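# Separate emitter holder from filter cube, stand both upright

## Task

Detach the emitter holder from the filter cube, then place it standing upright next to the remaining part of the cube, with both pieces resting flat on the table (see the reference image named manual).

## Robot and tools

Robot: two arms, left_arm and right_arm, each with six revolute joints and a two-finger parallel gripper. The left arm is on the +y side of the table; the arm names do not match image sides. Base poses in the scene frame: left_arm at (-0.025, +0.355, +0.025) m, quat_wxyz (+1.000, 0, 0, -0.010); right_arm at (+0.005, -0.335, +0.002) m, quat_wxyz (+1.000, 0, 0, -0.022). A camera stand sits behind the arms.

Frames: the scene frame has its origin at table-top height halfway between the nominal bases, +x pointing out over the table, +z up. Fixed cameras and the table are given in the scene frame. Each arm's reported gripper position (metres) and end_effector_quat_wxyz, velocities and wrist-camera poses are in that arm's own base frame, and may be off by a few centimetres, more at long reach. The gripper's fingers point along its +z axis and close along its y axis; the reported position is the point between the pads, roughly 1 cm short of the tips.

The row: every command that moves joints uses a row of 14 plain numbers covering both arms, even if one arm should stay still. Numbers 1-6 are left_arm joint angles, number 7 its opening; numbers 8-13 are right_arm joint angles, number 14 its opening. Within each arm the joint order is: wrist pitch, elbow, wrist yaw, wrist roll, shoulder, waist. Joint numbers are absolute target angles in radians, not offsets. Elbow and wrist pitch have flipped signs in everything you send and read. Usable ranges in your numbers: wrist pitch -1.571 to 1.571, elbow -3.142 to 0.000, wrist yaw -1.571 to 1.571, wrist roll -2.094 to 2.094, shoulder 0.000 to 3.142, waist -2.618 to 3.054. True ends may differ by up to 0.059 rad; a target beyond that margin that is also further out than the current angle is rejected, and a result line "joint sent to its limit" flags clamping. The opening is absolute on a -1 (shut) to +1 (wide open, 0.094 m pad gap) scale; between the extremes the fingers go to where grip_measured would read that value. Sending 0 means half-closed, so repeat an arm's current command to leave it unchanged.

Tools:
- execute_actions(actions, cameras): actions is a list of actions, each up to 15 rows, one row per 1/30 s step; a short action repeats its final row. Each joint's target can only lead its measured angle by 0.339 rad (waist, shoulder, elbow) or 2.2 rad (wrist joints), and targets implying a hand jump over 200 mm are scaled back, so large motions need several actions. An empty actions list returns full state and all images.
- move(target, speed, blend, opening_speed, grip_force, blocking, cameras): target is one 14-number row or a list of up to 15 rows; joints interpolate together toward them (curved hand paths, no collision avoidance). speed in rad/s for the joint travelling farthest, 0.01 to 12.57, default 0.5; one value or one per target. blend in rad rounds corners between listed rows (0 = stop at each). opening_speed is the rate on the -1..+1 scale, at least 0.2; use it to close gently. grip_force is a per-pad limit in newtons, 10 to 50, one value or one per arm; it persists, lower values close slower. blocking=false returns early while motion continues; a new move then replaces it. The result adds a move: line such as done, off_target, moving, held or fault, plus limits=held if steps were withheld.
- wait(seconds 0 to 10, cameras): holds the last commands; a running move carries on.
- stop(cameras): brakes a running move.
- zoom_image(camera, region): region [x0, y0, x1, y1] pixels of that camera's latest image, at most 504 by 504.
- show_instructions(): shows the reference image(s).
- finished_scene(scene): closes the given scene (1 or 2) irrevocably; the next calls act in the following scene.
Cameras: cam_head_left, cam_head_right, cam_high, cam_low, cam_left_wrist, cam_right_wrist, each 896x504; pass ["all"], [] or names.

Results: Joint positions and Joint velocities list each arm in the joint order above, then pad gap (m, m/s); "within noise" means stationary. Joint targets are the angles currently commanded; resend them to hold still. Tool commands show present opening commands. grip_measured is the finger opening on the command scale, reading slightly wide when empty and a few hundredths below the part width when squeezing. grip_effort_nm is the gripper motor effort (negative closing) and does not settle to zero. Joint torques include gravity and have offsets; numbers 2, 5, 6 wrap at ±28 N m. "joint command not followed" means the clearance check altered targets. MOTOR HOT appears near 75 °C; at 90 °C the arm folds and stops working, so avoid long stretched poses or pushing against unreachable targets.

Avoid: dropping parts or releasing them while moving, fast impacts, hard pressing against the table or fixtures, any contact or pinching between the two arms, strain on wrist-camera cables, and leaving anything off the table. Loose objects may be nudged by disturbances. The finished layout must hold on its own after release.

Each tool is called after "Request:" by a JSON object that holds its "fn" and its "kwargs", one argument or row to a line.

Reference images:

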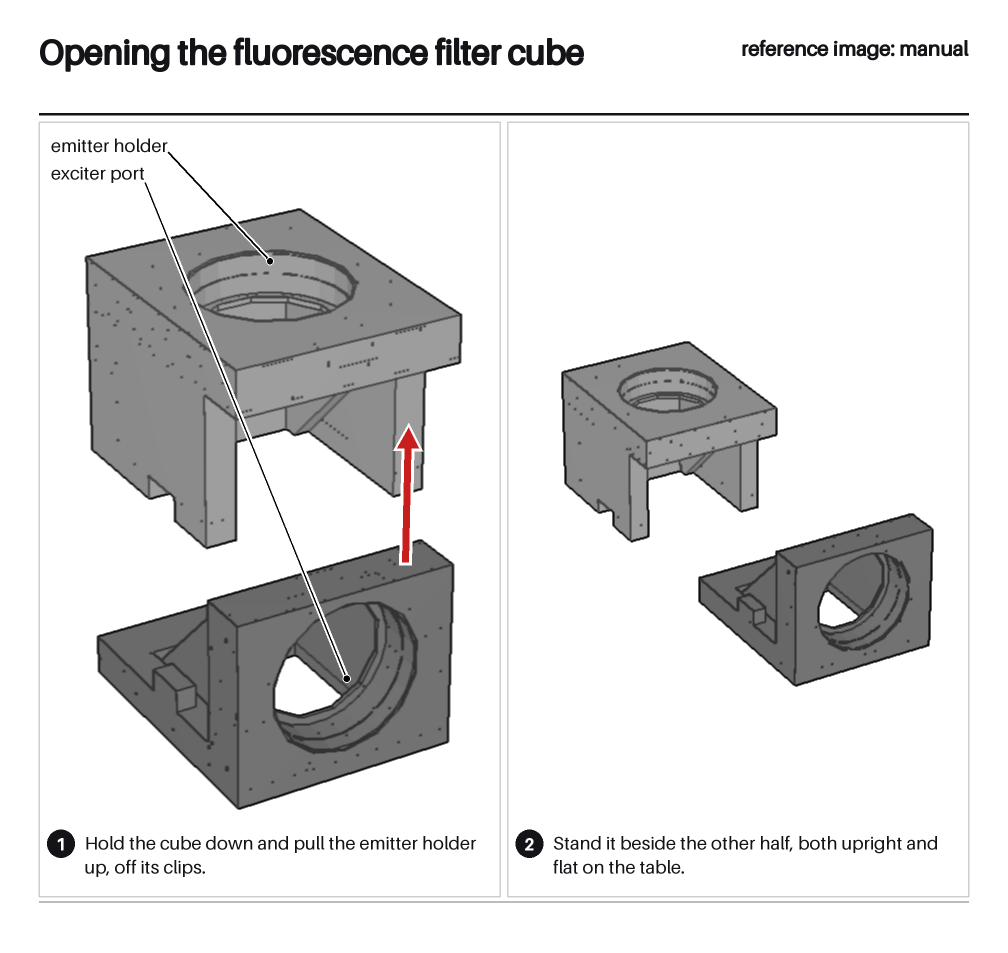

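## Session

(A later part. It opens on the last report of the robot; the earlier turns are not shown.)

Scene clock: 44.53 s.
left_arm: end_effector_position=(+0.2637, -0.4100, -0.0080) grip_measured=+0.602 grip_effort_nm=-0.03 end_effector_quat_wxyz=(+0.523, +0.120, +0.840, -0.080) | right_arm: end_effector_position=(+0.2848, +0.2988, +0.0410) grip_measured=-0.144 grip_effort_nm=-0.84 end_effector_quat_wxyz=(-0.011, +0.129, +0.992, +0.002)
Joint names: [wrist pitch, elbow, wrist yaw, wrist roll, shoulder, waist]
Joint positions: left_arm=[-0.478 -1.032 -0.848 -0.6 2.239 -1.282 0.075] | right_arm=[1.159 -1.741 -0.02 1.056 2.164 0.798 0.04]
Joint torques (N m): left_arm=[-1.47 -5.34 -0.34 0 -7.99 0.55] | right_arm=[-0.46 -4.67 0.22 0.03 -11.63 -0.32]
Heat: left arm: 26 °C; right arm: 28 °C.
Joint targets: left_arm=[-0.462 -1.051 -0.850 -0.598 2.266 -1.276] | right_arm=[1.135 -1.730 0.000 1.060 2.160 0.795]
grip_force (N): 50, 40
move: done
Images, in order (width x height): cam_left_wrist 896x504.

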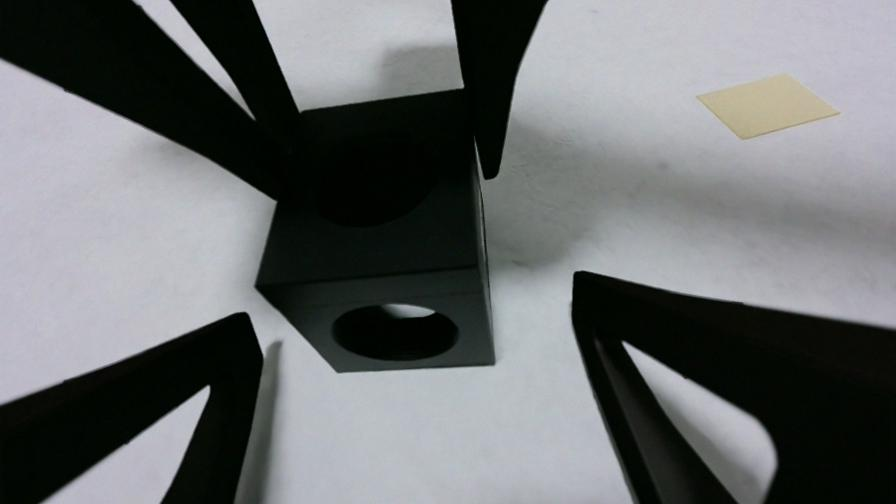

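Request:
{"fn": "move", "kwargs": {
  "target": [-0.462,-1.051,-0.85,-0.598,2.266,-1.278,-1,1.135,-1.73,0,1.06,2.16,0.795,-1],
  "speed": 0.08,
  "opening_speed": 0.7,
  "cameras": ["cam_left_wrist"]
}}

Request:
{"fn": "zoom_image", "kwargs": {
  "camera": "cam_left_wrist",
  "region": [220, 130, 620, 400]
}}

Scene clock: 47.50 s.
left_arm: end_effector_position=(+0.2646, -0.4078, -0.0084) grip_measured=-0.156 grip_effort_nm=-0.98 end_effector_quat_wxyz=(+0.524, +0.118, +0.840, -0.075) | right_arm: end_effector_position=(+0.2848, +0.2989, +0.0410) grip_measured=-0.144 grip_effort_nm=-0.84 end_effector_quat_wxyz=(-0.011, +0.127, +0.992, +0.002)
Joint names: [wrist pitch, elbow, wrist yaw, wrist roll, shoulder, waist]
Joint positions: left_arm=[-0.471 -1.032 -0.856 -0.603 2.239 -1.281 0.04] | right_arm=[1.158 -1.741 -0.02 1.053 2.164 0.798 0.04]
Joint torques (N m): left_arm=[-1.48 -5.34 -0.27 0.03 -7.95 0.31] | right_arm=[-0.47 -4.68 0.22 0.06 -11.64 -0.31]
Heat: left arm: 26 °C; right arm: 28 °C.
Joint targets: left_arm=[-0.462 -1.051 -0.850 -0.598 2.266 -1.278] | right_arm=[1.135 -1.730 0.000 1.060 2.160 0.795]
grip_force (N): 50, 40
move: done
Images, in order (width x height): cam_left_wrist 896x504.

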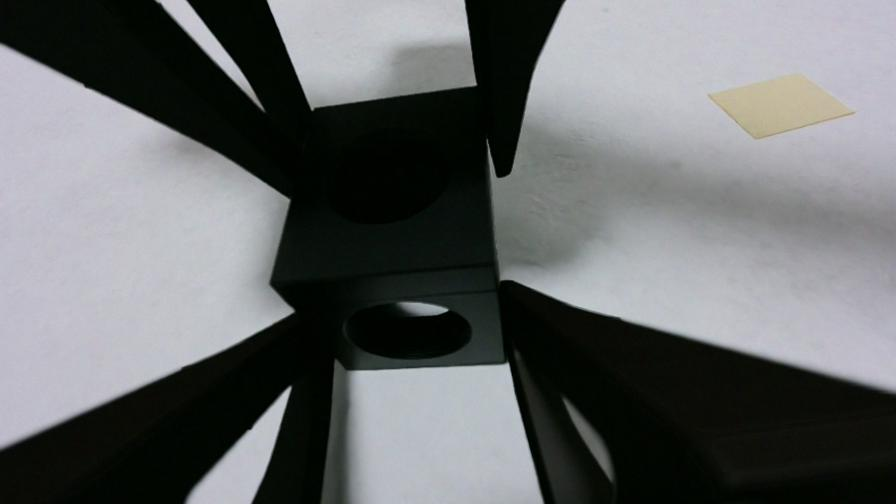

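Scaled by 1.260 from the camera's 896x504 image, which has a finer 1280x720 frame.

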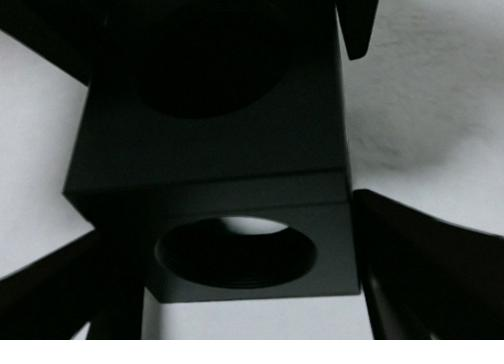

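Request:
{"fn": "move", "kwargs": {
  "target": [
    [-0.1,-0.86,-0.82,-0.598,2.37,-1.285,-1,1.135,-1.73,0,1.06,2.16,0.795,-1],
    [-0.07,-0.85,-0.8,-0.598,2.38,-1.29,-1,1.5,-2.12,0,1.06,2.11,0.795,-1]
  ],
  "speed": [0.3,0.15],
  "blend": [0.03,0],
  "cameras": ["cam_left_wrist","cam_low"]
}}

Request:
{"fn": "zoom_image", "kwargs": {
  "camera": "cam_low",
  "region": [430, 220, 510, 290]
}}

Scene clock: 52.23 s.
left_arm: end_effector_position=(+0.2707, -0.3637, +0.0048) grip_measured=-0.159 grip_effort_nm=-0.98 end_effector_quat_wxyz=(+0.575, +0.074, +0.815, -0.006) | right_arm: end_effector_position=(+0.2869, +0.3367, +0.0870) grip_measured=-0.154 grip_effort_nm=-0.84 end_effector_quat_wxyz=(-0.025, +0.115, +0.992, +0.045)
Joint names: [wrist pitch, elbow, wrist yaw, wrist roll, shoulder, waist]
Joint positions: left_arm=[-0.493 -0.956 -1.061 -0.619 2.216 -1.288 0.039] | right_arm=[1.315 -2.006 -0.094 1.058 2.217 0.824 0.04]
Joint torques (N m): left_arm=[2.94 4.67 2.34 0.21 2.1 -0.16] | right_arm=[1.45 -17.35 1.04 0.01 -21.18 -2.58]
Heat: left arm: 28 °C; right arm: 29 °C.
Joint targets: left_arm=[-0.070 -0.850 -0.800 -0.598 2.380 -1.290] | right_arm=[1.500 -2.120 0.000 1.060 2.110 0.795]
grip_force (N): 50, 40
move: off_target (left_arm, right_arm); left_arm: the wrist pitch is farthest, 0.423 rad from its target; right_arm: the wrist pitch is farthest, 0.185 rad from its target
Images, in order (width x height): cam_low 896x504, cam_left_wrist 896x504.

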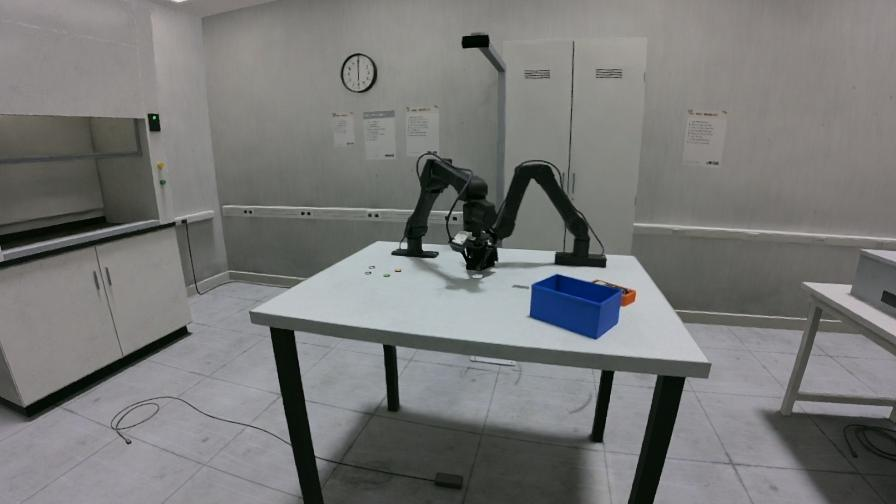

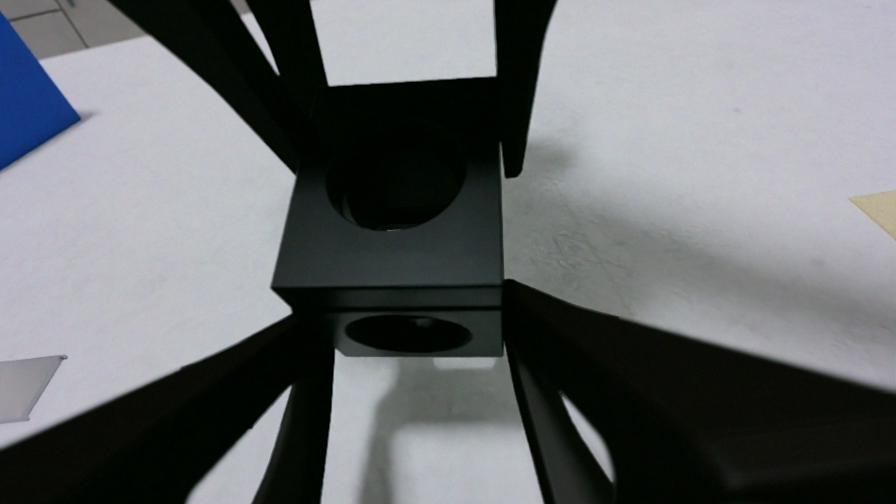

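Scaled by 6.300 from the camera's 896x504 image, which has a finer 1280x720 frame.

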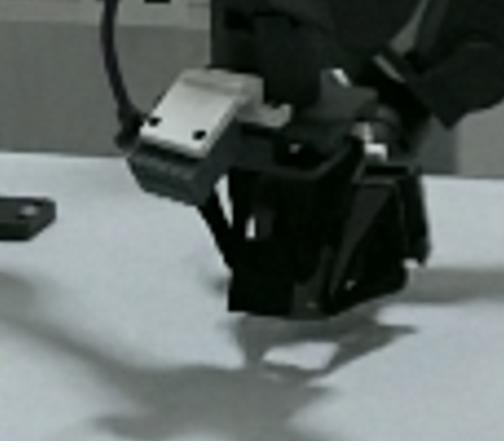

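Request:
{"fn": "move", "kwargs": {
  "target": [0.1,-0.74,-0.7,-0.598,2.46,-1.31,-1,1.5,-2.12,0,1.06,2.11,0.795,-1],
  "speed": 0.15,
  "cameras": ["cam_left_wrist","cam_low"]
}}

Request:
{"fn": "zoom_image", "kwargs": {
  "camera": "cam_low",
  "region": [430, 220, 510, 290]
}}

Scene clock: 54.40 s.
left_arm: end_effector_position=(+0.2683, -0.3616, +0.0034) grip_measured=-0.160 grip_effort_nm=-0.98 end_effector_quat_wxyz=(+0.576, +0.073, +0.814, -0.009) | right_arm: end_effector_position=(+0.2845, +0.3383, +0.0858) grip_measured=-0.155 grip_effort_nm=-0.84 end_effector_quat_wxyz=(-0.027, +0.116, +0.992, +0.044)
Joint names: [wrist pitch, elbow, wrist yaw, wrist roll, shoulder, waist]
Joint positions: left_arm=[-0.517 -0.938 -1.063 -0.619 2.216 -1.292 0.039] | right_arm=[1.316 -2.006 -0.096 1.066 2.221 0.83 0.04]
Joint torques (N m): left_arm=[3.02 7.5 2.26 0.14 2.71 -0.94] | right_arm=[1.45 -17.36 1.09 -0.07 -21.45 -3.12]
Heat: left arm: 29 °C; right arm: 29 °C.
Joint targets: left_arm=[-0.085 -0.800 -0.809 -0.604 2.387 -1.305] | right_arm=[1.500 -2.120 0.000 1.060 2.110 0.795]
grip_force (N): 50, 40
move: off_target (left_arm, right_arm); left_arm: the wrist pitch is farthest, 0.617 rad from its target; right_arm: the wrist pitch is farthest, 0.184 rad from its target
Images, in order (width x height): cam_low 896x504, cam_left_wrist 896x504.

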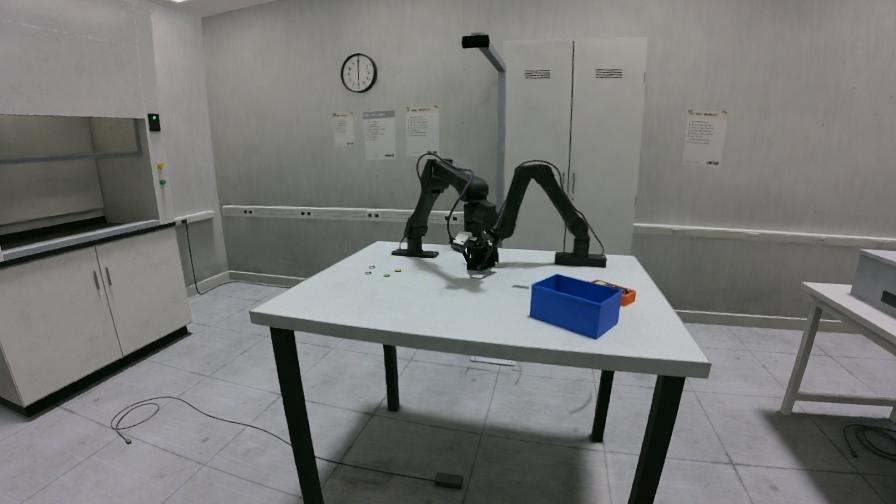

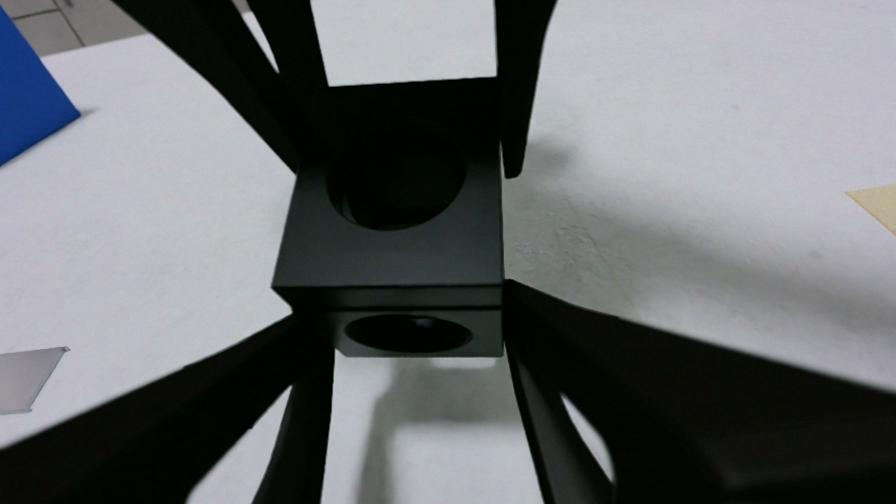

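Scaled by 6.300 from the camera's 896x504 image, which has a finer 1280x720 frame.

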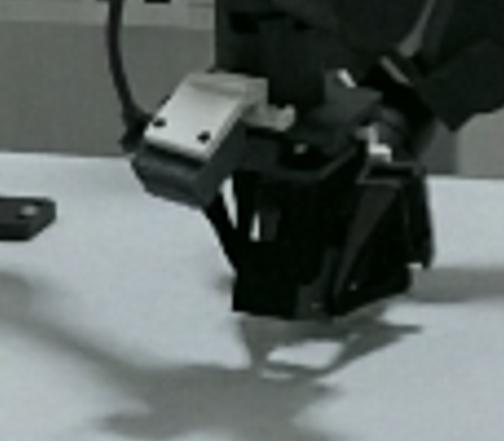

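Request:
{"fn": "move", "kwargs": {
  "target": [0.2,-0.84,-0.75,-0.598,2.32,-1.30,-1,1.56,-2.2,0,1.06,2.09,0.795,-1],
  "speed": 0.15,
  "cameras": ["cam_left_wrist","cam_low"]
}}

Request:
{"fn": "zoom_image", "kwargs": {
  "camera": "cam_low",
  "region": [430, 220, 510, 290]
}}

Scene clock: 57.97 s.
left_arm: end_effector_position=(+0.2676, -0.3560, +0.0219) grip_measured=-0.160 grip_effort_nm=-0.98 end_effector_quat_wxyz=(+0.567, +0.082, +0.820, +0.018) | right_arm: end_effector_position=(+0.2837, +0.3427, +0.1051) grip_measured=-0.155 grip_effort_nm=-0.84 end_effector_quat_wxyz=(-0.028, +0.111, +0.992, +0.054)
Joint names: [wrist pitch, elbow, wrist yaw, wrist roll, shoulder, waist]
Joint positions: left_arm=[-0.331 -0.964 -1.072 -0.647 2.137 -1.292 0.039] | right_arm=[1.376 -2.081 -0.109 1.058 2.221 0.833 0.04]
Joint torques (N m): left_arm=[3.7 4.89 2.67 0.48 2.71 -0.5] | right_arm=[1.43 -17.87 1.19 0 -23.23 -3.33]
Heat: left arm: 31 °C; right arm: 32 °C.
Joint targets: left_arm=[0.157 -0.850 -0.776 -0.602 2.305 -1.299] | right_arm=[1.560 -2.200 0.000 1.060 2.090 0.795]
grip_force (N): 50, 40
move: off_target (left_arm, right_arm); left_arm: the wrist pitch is farthest, 0.531 rad from its target; right_arm: the wrist pitch is farthest, 0.184 rad from its target
Images, in order (width x height): cam_low 896x504, cam_left_wrist 896x504.

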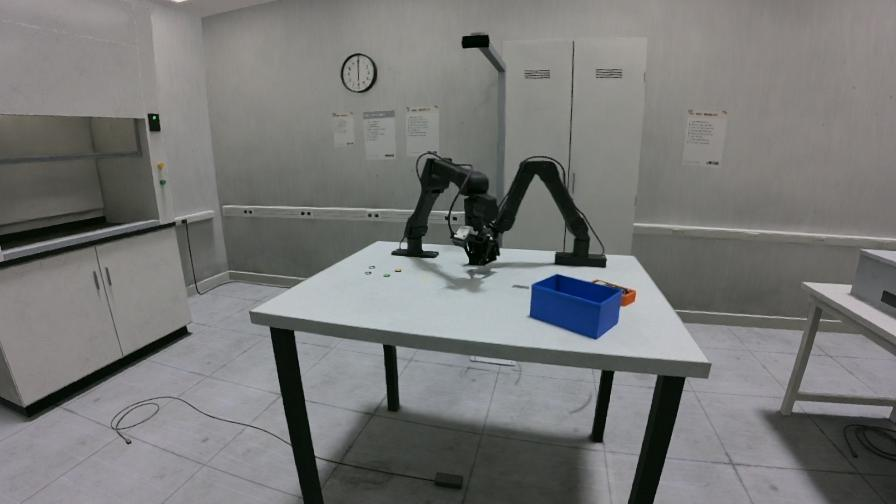

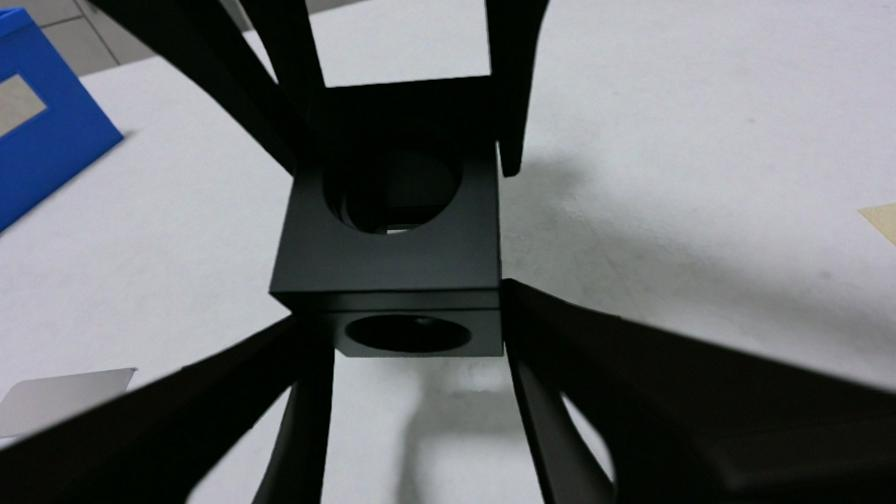

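Scaled by 6.300 from the camera's 896x504 image, which has a finer 1280x720 frame.

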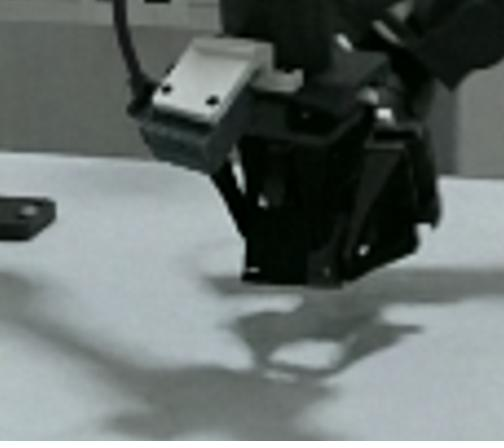

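Request:
{"fn": "move", "kwargs": {
  "target": [0.45,-0.8,-0.6,-0.55,2.34,-1.32,-1,1.56,-2.2,0,1.06,2.07,0.795,-1],
  "speed": 0.3,
  "cameras": ["cam_left_wrist"]
}}

Scene clock: 59.83 s.
left_arm: end_effector_position=(+0.2651, -0.3527, +0.0248) grip_measured=-0.160 grip_effort_nm=-0.98 end_effector_quat_wxyz=(+0.556, +0.094, +0.825, +0.026) | right_arm: end_effector_position=(+0.2822, +0.3450, +0.1067) grip_measured=-0.155 grip_effort_nm=-0.84 end_effector_quat_wxyz=(-0.033, +0.110, +0.992, +0.060)
Joint names: [wrist pitch, elbow, wrist yaw, wrist roll, shoulder, waist]
Joint positions: left_arm=[-0.259 -0.964 -1.056 -0.654 2.106 -1.292 0.039] | right_arm=[1.377 -2.086 -0.124 1.057 2.221 0.833 0.04]
Joint torques (N m): left_arm=[3.74 4.89 2.86 0.79 2.41 -1.46] | right_arm=[1.39 -17.33 1.38 0.03 -24.99 -3.29]
Heat: left arm: 33 °C; right arm: 33 °C.
Joint targets: left_arm=[0.233 -0.850 -0.740 -0.582 2.268 -1.311] | right_arm=[1.560 -2.200 0.000 1.060 2.070 0.795]
grip_force (N): 50, 40
move: off_target (left_arm, right_arm); left_arm: the wrist pitch is farthest, 0.709 rad from its target; right_arm: the wrist pitch is farthest, 0.183 rad from its target
Images, in order (width x height): cam_left_wrist 896x504.

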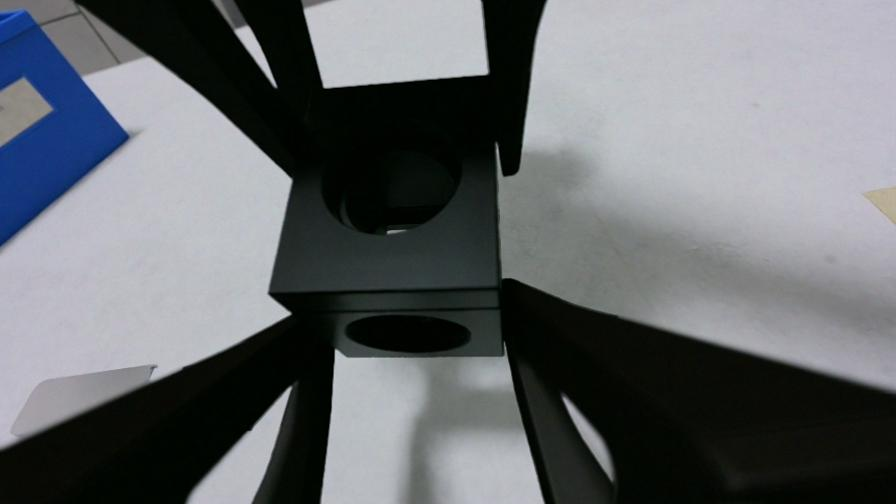

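Request:
{"fn": "move", "kwargs": {
  "target": [0.3,-0.85,-0.75,-0.15,2.27,-1.31,-1,1.56,-2.2,0,1.06,2.08,0.795,-1],
  "speed": 0.4,
  "cameras": ["cam_left_wrist"]
}}

Scene clock: 63.17 s.
left_arm: end_effector_position=(+0.2695, -0.3496, +0.0315) grip_measured=-0.145 grip_effort_nm=-0.98 end_effector_quat_wxyz=(+0.560, +0.155, +0.810, +0.079) | right_arm: end_effector_position=(+0.2868, +0.3468, +0.1114) grip_measured=-0.155 grip_effort_nm=-0.84 end_effector_quat_wxyz=(-0.031, +0.097, +0.992, +0.072)
Joint names: [wrist pitch, elbow, wrist yaw, wrist roll, shoulder, waist]
Joint positions: left_arm=[-0.267 -0.964 -1.078 -0.475 2.098 -1.285 0.04] | right_arm=[1.375 -2.103 -0.137 1.024 2.221 0.823 0.04]
Joint torques (N m): left_arm=[4.19 4.34 2.81 3.52 2.43 -1.85] | right_arm=[1.39 -15.73 1.5 0.37 -24.16 -2.4]
Heat: left arm: 35 °C; right arm: 35 °C.
Joint targets: left_arm=[0.266 -0.857 -0.770 -0.169 2.260 -1.309] | right_arm=[1.560 -2.200 0.000 1.060 2.080 0.795]
grip_force (N): 50, 40
move: off_target (left_arm, right_arm); left_arm: the wrist pitch is farthest, 0.567 rad from its target; right_arm: the wrist pitch is farthest, 0.185 rad from its target
Images, in order (width x height): cam_left_wrist 896x504.

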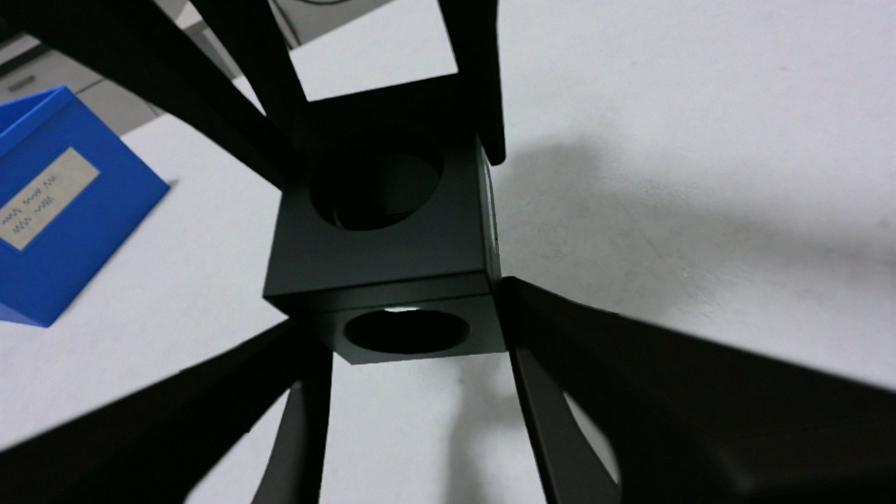

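Request:
{"fn": "move", "kwargs": {
  "target": [0.3,-0.85,-0.75,-0.95,2.27,-1.31,-1,1.56,-2.2,0,1.06,2.08,0.795,-1],
  "speed": 0.5,
  "cameras": ["cam_left_wrist"]
}}

Scene clock: 65.60 s.
left_arm: end_effector_position=(+0.2594, -0.3416, +0.0221) grip_measured=-0.171 grip_effort_nm=-0.98 end_effector_quat_wxyz=(+0.551, +0.016, +0.834, +0.000) | right_arm: end_effector_position=(+0.2726, +0.3576, +0.1117) grip_measured=-0.160 grip_effort_nm=-0.84 end_effector_quat_wxyz=(-0.039, +0.099, +0.992, +0.074)
Joint names: [wrist pitch, elbow, wrist yaw, wrist roll, shoulder, waist]
Joint positions: left_arm=[-0.141 -0.972 -1.081 -0.908 2.098 -1.304 0.039] | right_arm=[1.377 -2.103 -0.15 1.062 2.221 0.857 0.039]
Joint torques (N m): left_arm=[3.29 5.6 2.99 -0.48 3.34 -0.5] | right_arm=[1.39 -15.68 1.69 -0.03 -24.1 -5.48]
Heat: left arm: 37 °C; right arm: 37 °C.
Joint targets: left_arm=[0.300 -0.850 -0.750 -0.950 2.270 -1.310] | right_arm=[1.560 -2.200 0.000 1.060 2.080 0.795]
grip_force (N): 50, 40
move: off_target (left_arm, right_arm); left_arm: the wrist pitch is farthest, 0.441 rad from its target; right_arm: the wrist pitch is farthest, 0.183 rad from its target
Images, in order (width x height): cam_left_wrist 896x504.

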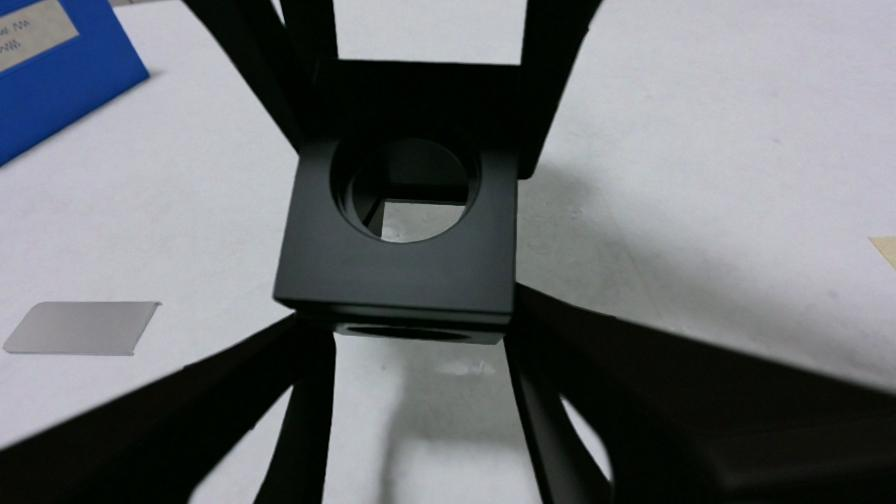

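Request:
{"fn": "move", "kwargs": {
  "target": [
    [-0.25,-0.97,-0.95,-0.65,2.15,-1.29,-1,1.35,-2.0,-0.02,1.06,2.15,0.797,-1],
    [-0.44,-1.04,-0.85,-0.598,2.245,-1.28,-1,1.145,-1.735,-0.02,1.06,2.16,0.795,-1]
  ],
  "speed": [0.3,0.2],
  "blend": [0.05,0],
  "cameras": ["cam_left_wrist","cam_low","cam_right_wrist"]
}}

Request:
{"fn": "zoom_image", "kwargs": {
  "camera": "cam_low",
  "region": [430, 220, 510, 290]
}}

Scene clock: 74.80 s.
left_arm: end_effector_position=(+0.2658, -0.3942, -0.0090) grip_measured=-0.172 grip_effort_nm=-0.98 end_effector_quat_wxyz=(+0.521, +0.097, +0.846, -0.065) | right_arm: end_effector_position=(+0.2819, +0.3137, +0.0483) grip_measured=-0.161 grip_effort_nm=-0.84 end_effector_quat_wxyz=(-0.029, +0.142, +0.989, +0.036)
Joint names: [wrist pitch, elbow, wrist yaw, wrist roll, shoulder, waist]
Joint positions: left_arm=[-0.425 -1.013 -0.878 -0.662 2.219 -1.276 0.039] | right_arm=[1.149 -1.762 -0.089 1.085 2.161 0.798 0.039]
Joint torques (N m): left_arm=[-1.66 -5.94 -0.06 0.7 -7.94 -0.32] | right_arm=[-0.35 -3.36 0.75 -0.26 -11.37 -0.31]
Heat: left arm: 38 °C; right arm: 40 °C.
Joint targets: left_arm=[-0.440 -1.040 -0.850 -0.598 2.245 -1.280] | right_arm=[1.145 -1.735 -0.020 1.060 2.160 0.795]
grip_force (N): 50, 40
move: off_target (left_arm, right_arm); left_arm: the wrist roll is farthest, 0.064 rad from its target; right_arm: the wrist yaw is farthest, 0.069 rad from its target
Images, in order (width x height): cam_low 896x504, cam_left_wrist 896x504, cam_right_wrist 896x504.

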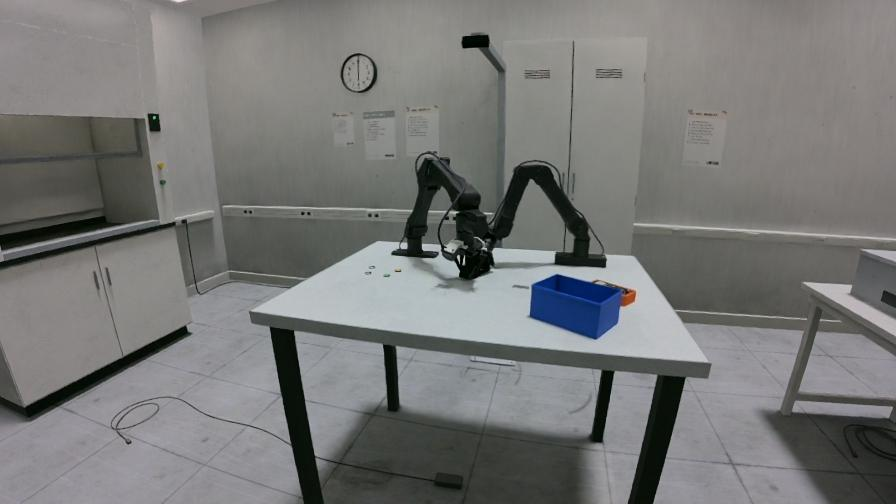

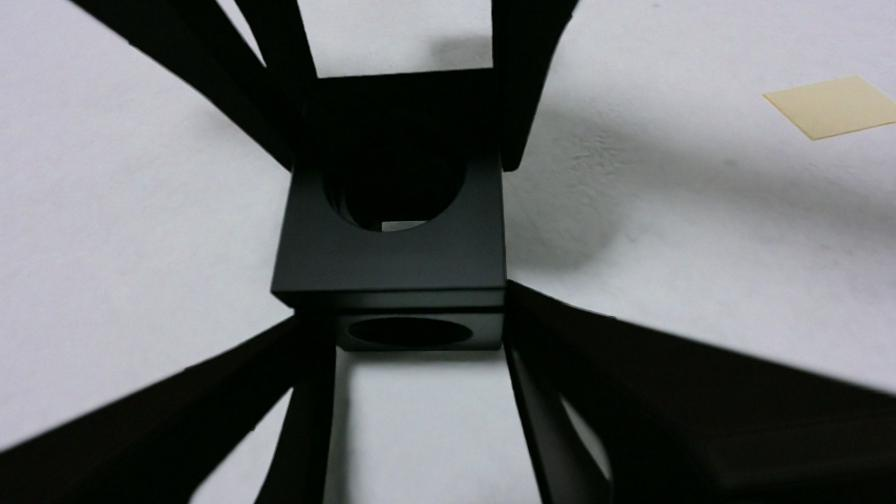

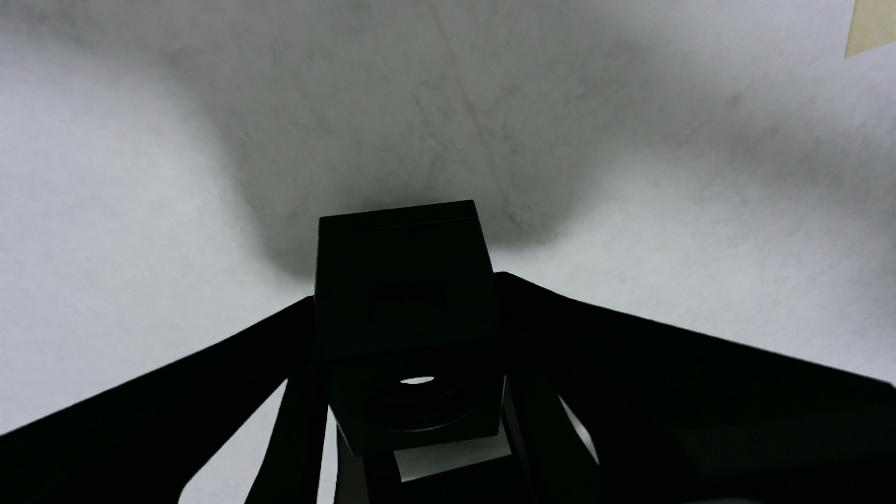

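Scaled by 6.300 from the camera's 896x504 image, which has a finer 1280x720 frame.

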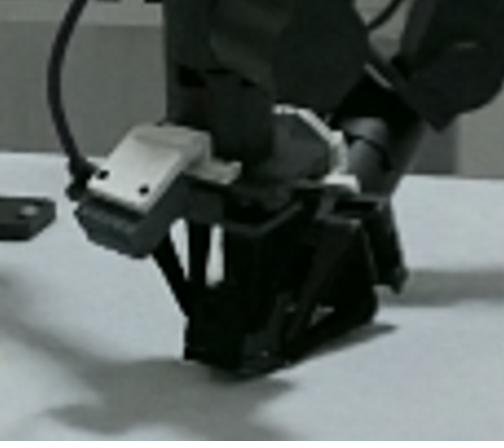

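Request:
{"fn": "zoom_image", "kwargs": {
  "camera": "cam_left_wrist",
  "region": [260, 60, 520, 370]
}}

Request:
{"fn": "zoom_image", "kwargs": {
  "camera": "cam_low",
  "region": [450, 255, 490, 285]
}}

Request:
{"fn": "zoom_image", "kwargs": {
  "camera": "cam_right_wrist",
  "region": [300, 190, 560, 504]
}}

Scaled by 1.626 from the camera's 896x504 image, which has a finer 1280x720 frame.

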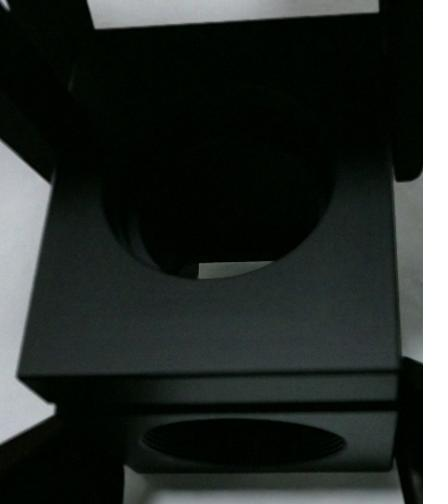

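Scaled by 12.600 from the camera's 896x504 image, which has a finer 1280x720 frame.

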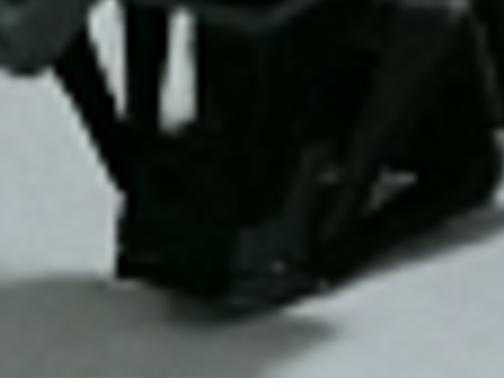

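Scaled by 1.605 from the camera's 896x504 image, which has a finer 1280x720 frame.

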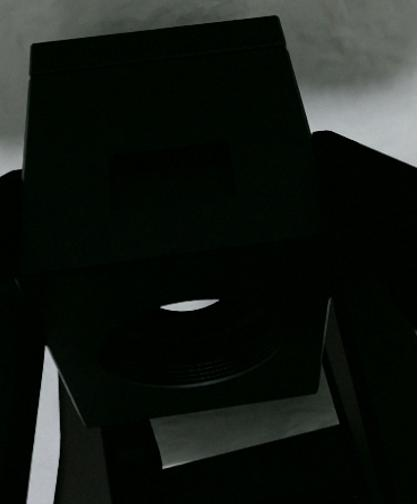

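Request:
{"fn": "move", "kwargs": {
  "target": [
    [-0.43,-1.04,-0.85,-0.598,2.255,-1.28,-1,1.25,-1.84,-0.02,1.06,2.16,0.795,-1]
  ],
  "speed": 0.1,
  "cameras": ["cam_left_wrist","cam_low","cam_right_wrist"]
}}

Request:
{"fn": "zoom_image", "kwargs": {
  "camera": "cam_low",
  "region": [430, 220, 510, 290]
}}

Scene clock: 78.57 s.
left_arm: end_effector_position=(+0.2702, -0.4009, -0.0019) grip_measured=-0.171 grip_effort_nm=-0.98 end_effector_quat_wxyz=(+0.531, +0.084, +0.840, -0.078) | right_arm: end_effector_position=(+0.2851, +0.3082, +0.0592) grip_measured=-0.161 grip_effort_nm=-0.84 end_effector_quat_wxyz=(-0.020, +0.143, +0.989, +0.020)
Joint names: [wrist pitch, elbow, wrist yaw, wrist roll, shoulder, waist]
Joint positions: left_arm=[-0.462 -1.028 -0.887 -0.659 2.226 -1.273 0.039] | right_arm=[1.208 -1.807 -0.055 1.086 2.161 0.798 0.039]
Joint torques (N m): left_arm=[-1.23 -4.81 0.04 0.69 -7.79 -0.47] | right_arm=[0.11 -8.99 0.37 -0.28 -11.44 -0.31]
Heat: left arm: 36 °C; right arm: 38 °C.
Joint targets: left_arm=[-0.430 -1.040 -0.850 -0.598 2.255 -1.280] | right_arm=[1.250 -1.840 -0.020 1.060 2.160 0.795]
grip_force (N): 50, 40
move: off_target (left_arm, right_arm); left_arm: the wrist roll is farthest, 0.061 rad from its target; right_arm: the wrist pitch is farthest, 0.042 rad from its target
Images, in order (width x height): cam_low 896x504, cam_left_wrist 896x504, cam_right_wrist 896x504.

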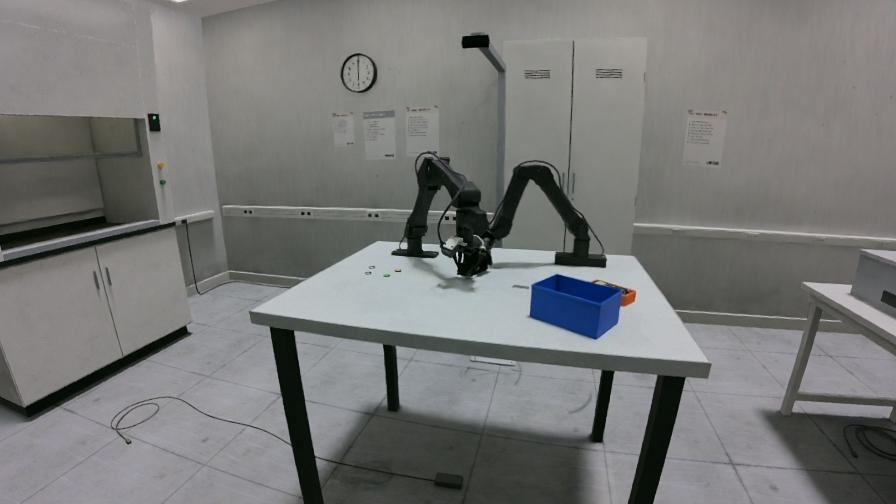

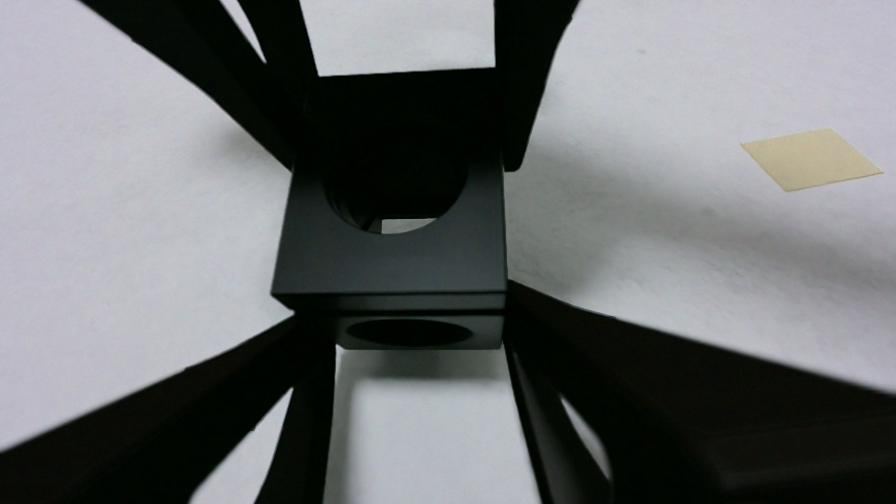

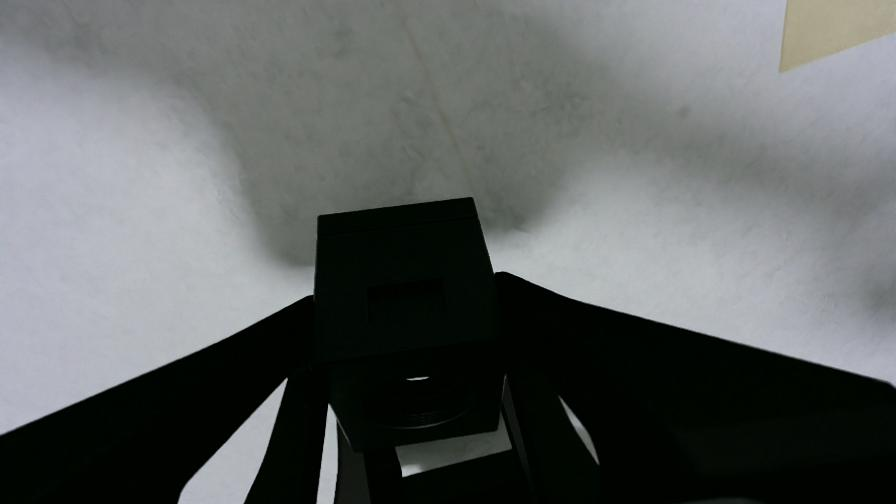

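Scaled by 6.300 from the camera's 896x504 image, which has a finer 1280x720 frame.

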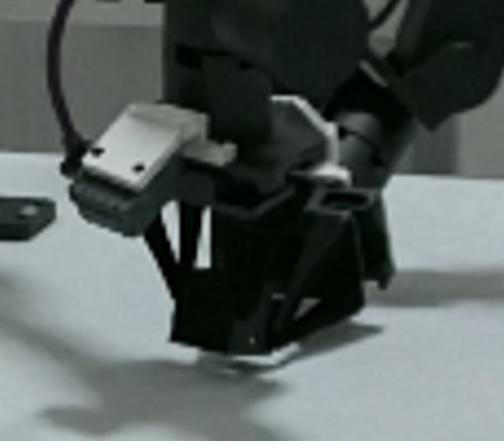

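Request:
{"fn": "move", "kwargs": {
  "target": [
    [0.1,-0.85,-0.78,-0.62,2.36,-1.285,-1,1.25,-1.84,-0.02,1.06,2.14,0.795,-1],
    [0.15,-0.84,-0.74,-0.62,2.38,-1.29,-1,1.5,-2.1,-0.02,1.06,2.08,0.795,-1]
  ],
  "speed": [0.25,0.15],
  "blend": [0.03,0],
  "cameras": ["cam_left_wrist","cam_low"]
}}

Request:
{"fn": "zoom_image", "kwargs": {
  "camera": "cam_low",
  "region": [430, 220, 510, 290]
}}

Request:
{"fn": "zoom_image", "kwargs": {
  "camera": "cam_left_wrist",
  "region": [260, 60, 520, 370]
}}

Scene clock: 83.30 s.
left_arm: end_effector_position=(+0.2704, -0.3555, +0.0033) grip_measured=-0.171 grip_effort_nm=-0.98 end_effector_quat_wxyz=(+0.559, +0.065, +0.827, +0.004) | right_arm: end_effector_position=(+0.2858, +0.3439, +0.0914) grip_measured=-0.161 grip_effort_nm=-0.84 end_effector_quat_wxyz=(-0.023, +0.107, +0.992, +0.067)
Joint names: [wrist pitch, elbow, wrist yaw, wrist roll, shoulder, waist]
Joint positions: left_arm=[-0.368 -0.966 -1.049 -0.697 2.188 -1.281 0.039] | right_arm=[1.278 -1.985 -0.116 1.048 2.196 0.828 0.039]
Joint torques (N m): left_arm=[3.52 5.22 2.48 0.75 2.93 -0.65] | right_arm=[1.74 -17.63 1.06 0.12 -21.89 -2.86]
Heat: left arm: 37 °C; right arm: 38 °C.
Joint targets: left_arm=[0.100 -0.852 -0.770 -0.628 2.361 -1.289] | right_arm=[1.500 -2.100 -0.020 1.060 2.080 0.795]
grip_force (N): 50, 40
move: off_target (left_arm, right_arm); left_arm: the wrist pitch is farthest, 0.518 rad from its target; right_arm: the wrist pitch is farthest, 0.222 rad from its target
Images, in order (width x height): cam_low 896x504, cam_left_wrist 896x504.

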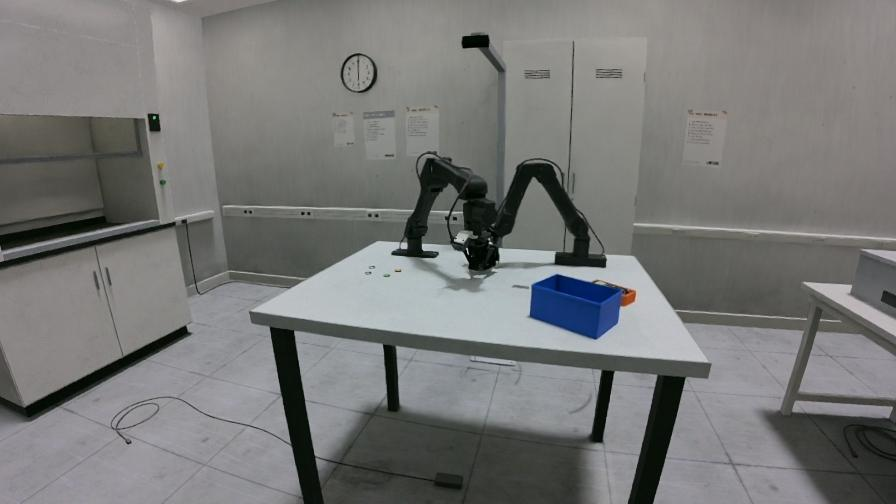

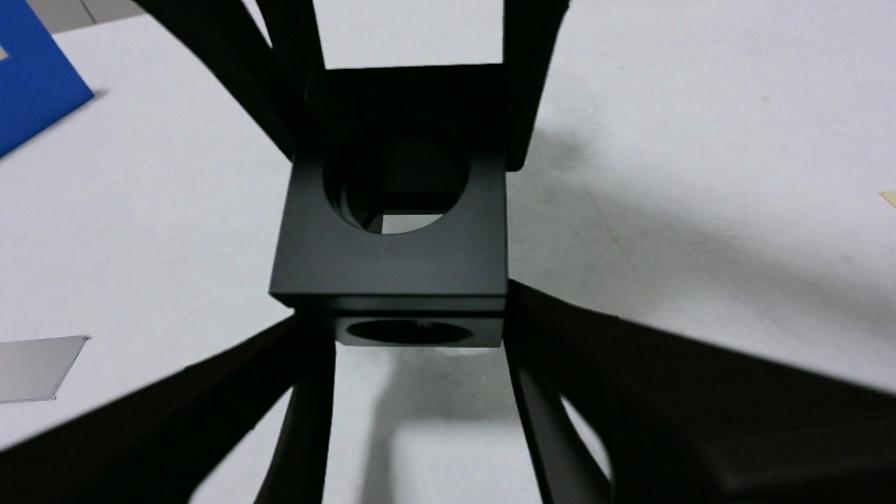

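Scaled by 6.300 from the camera's 896x504 image, which has a finer 1280x720 frame.

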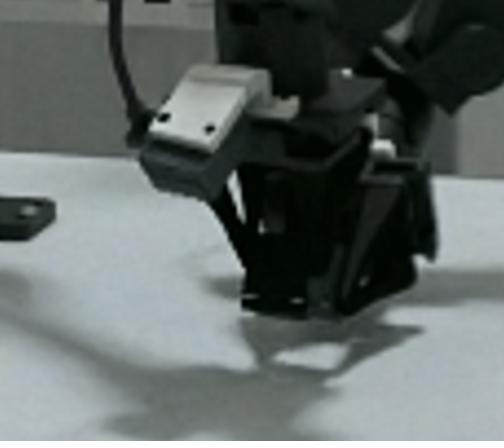

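Scaled by 1.626 from the camera's 896x504 image, which has a finer 1280x720 frame.

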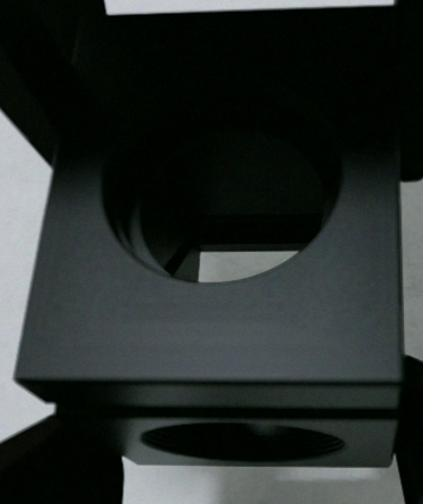

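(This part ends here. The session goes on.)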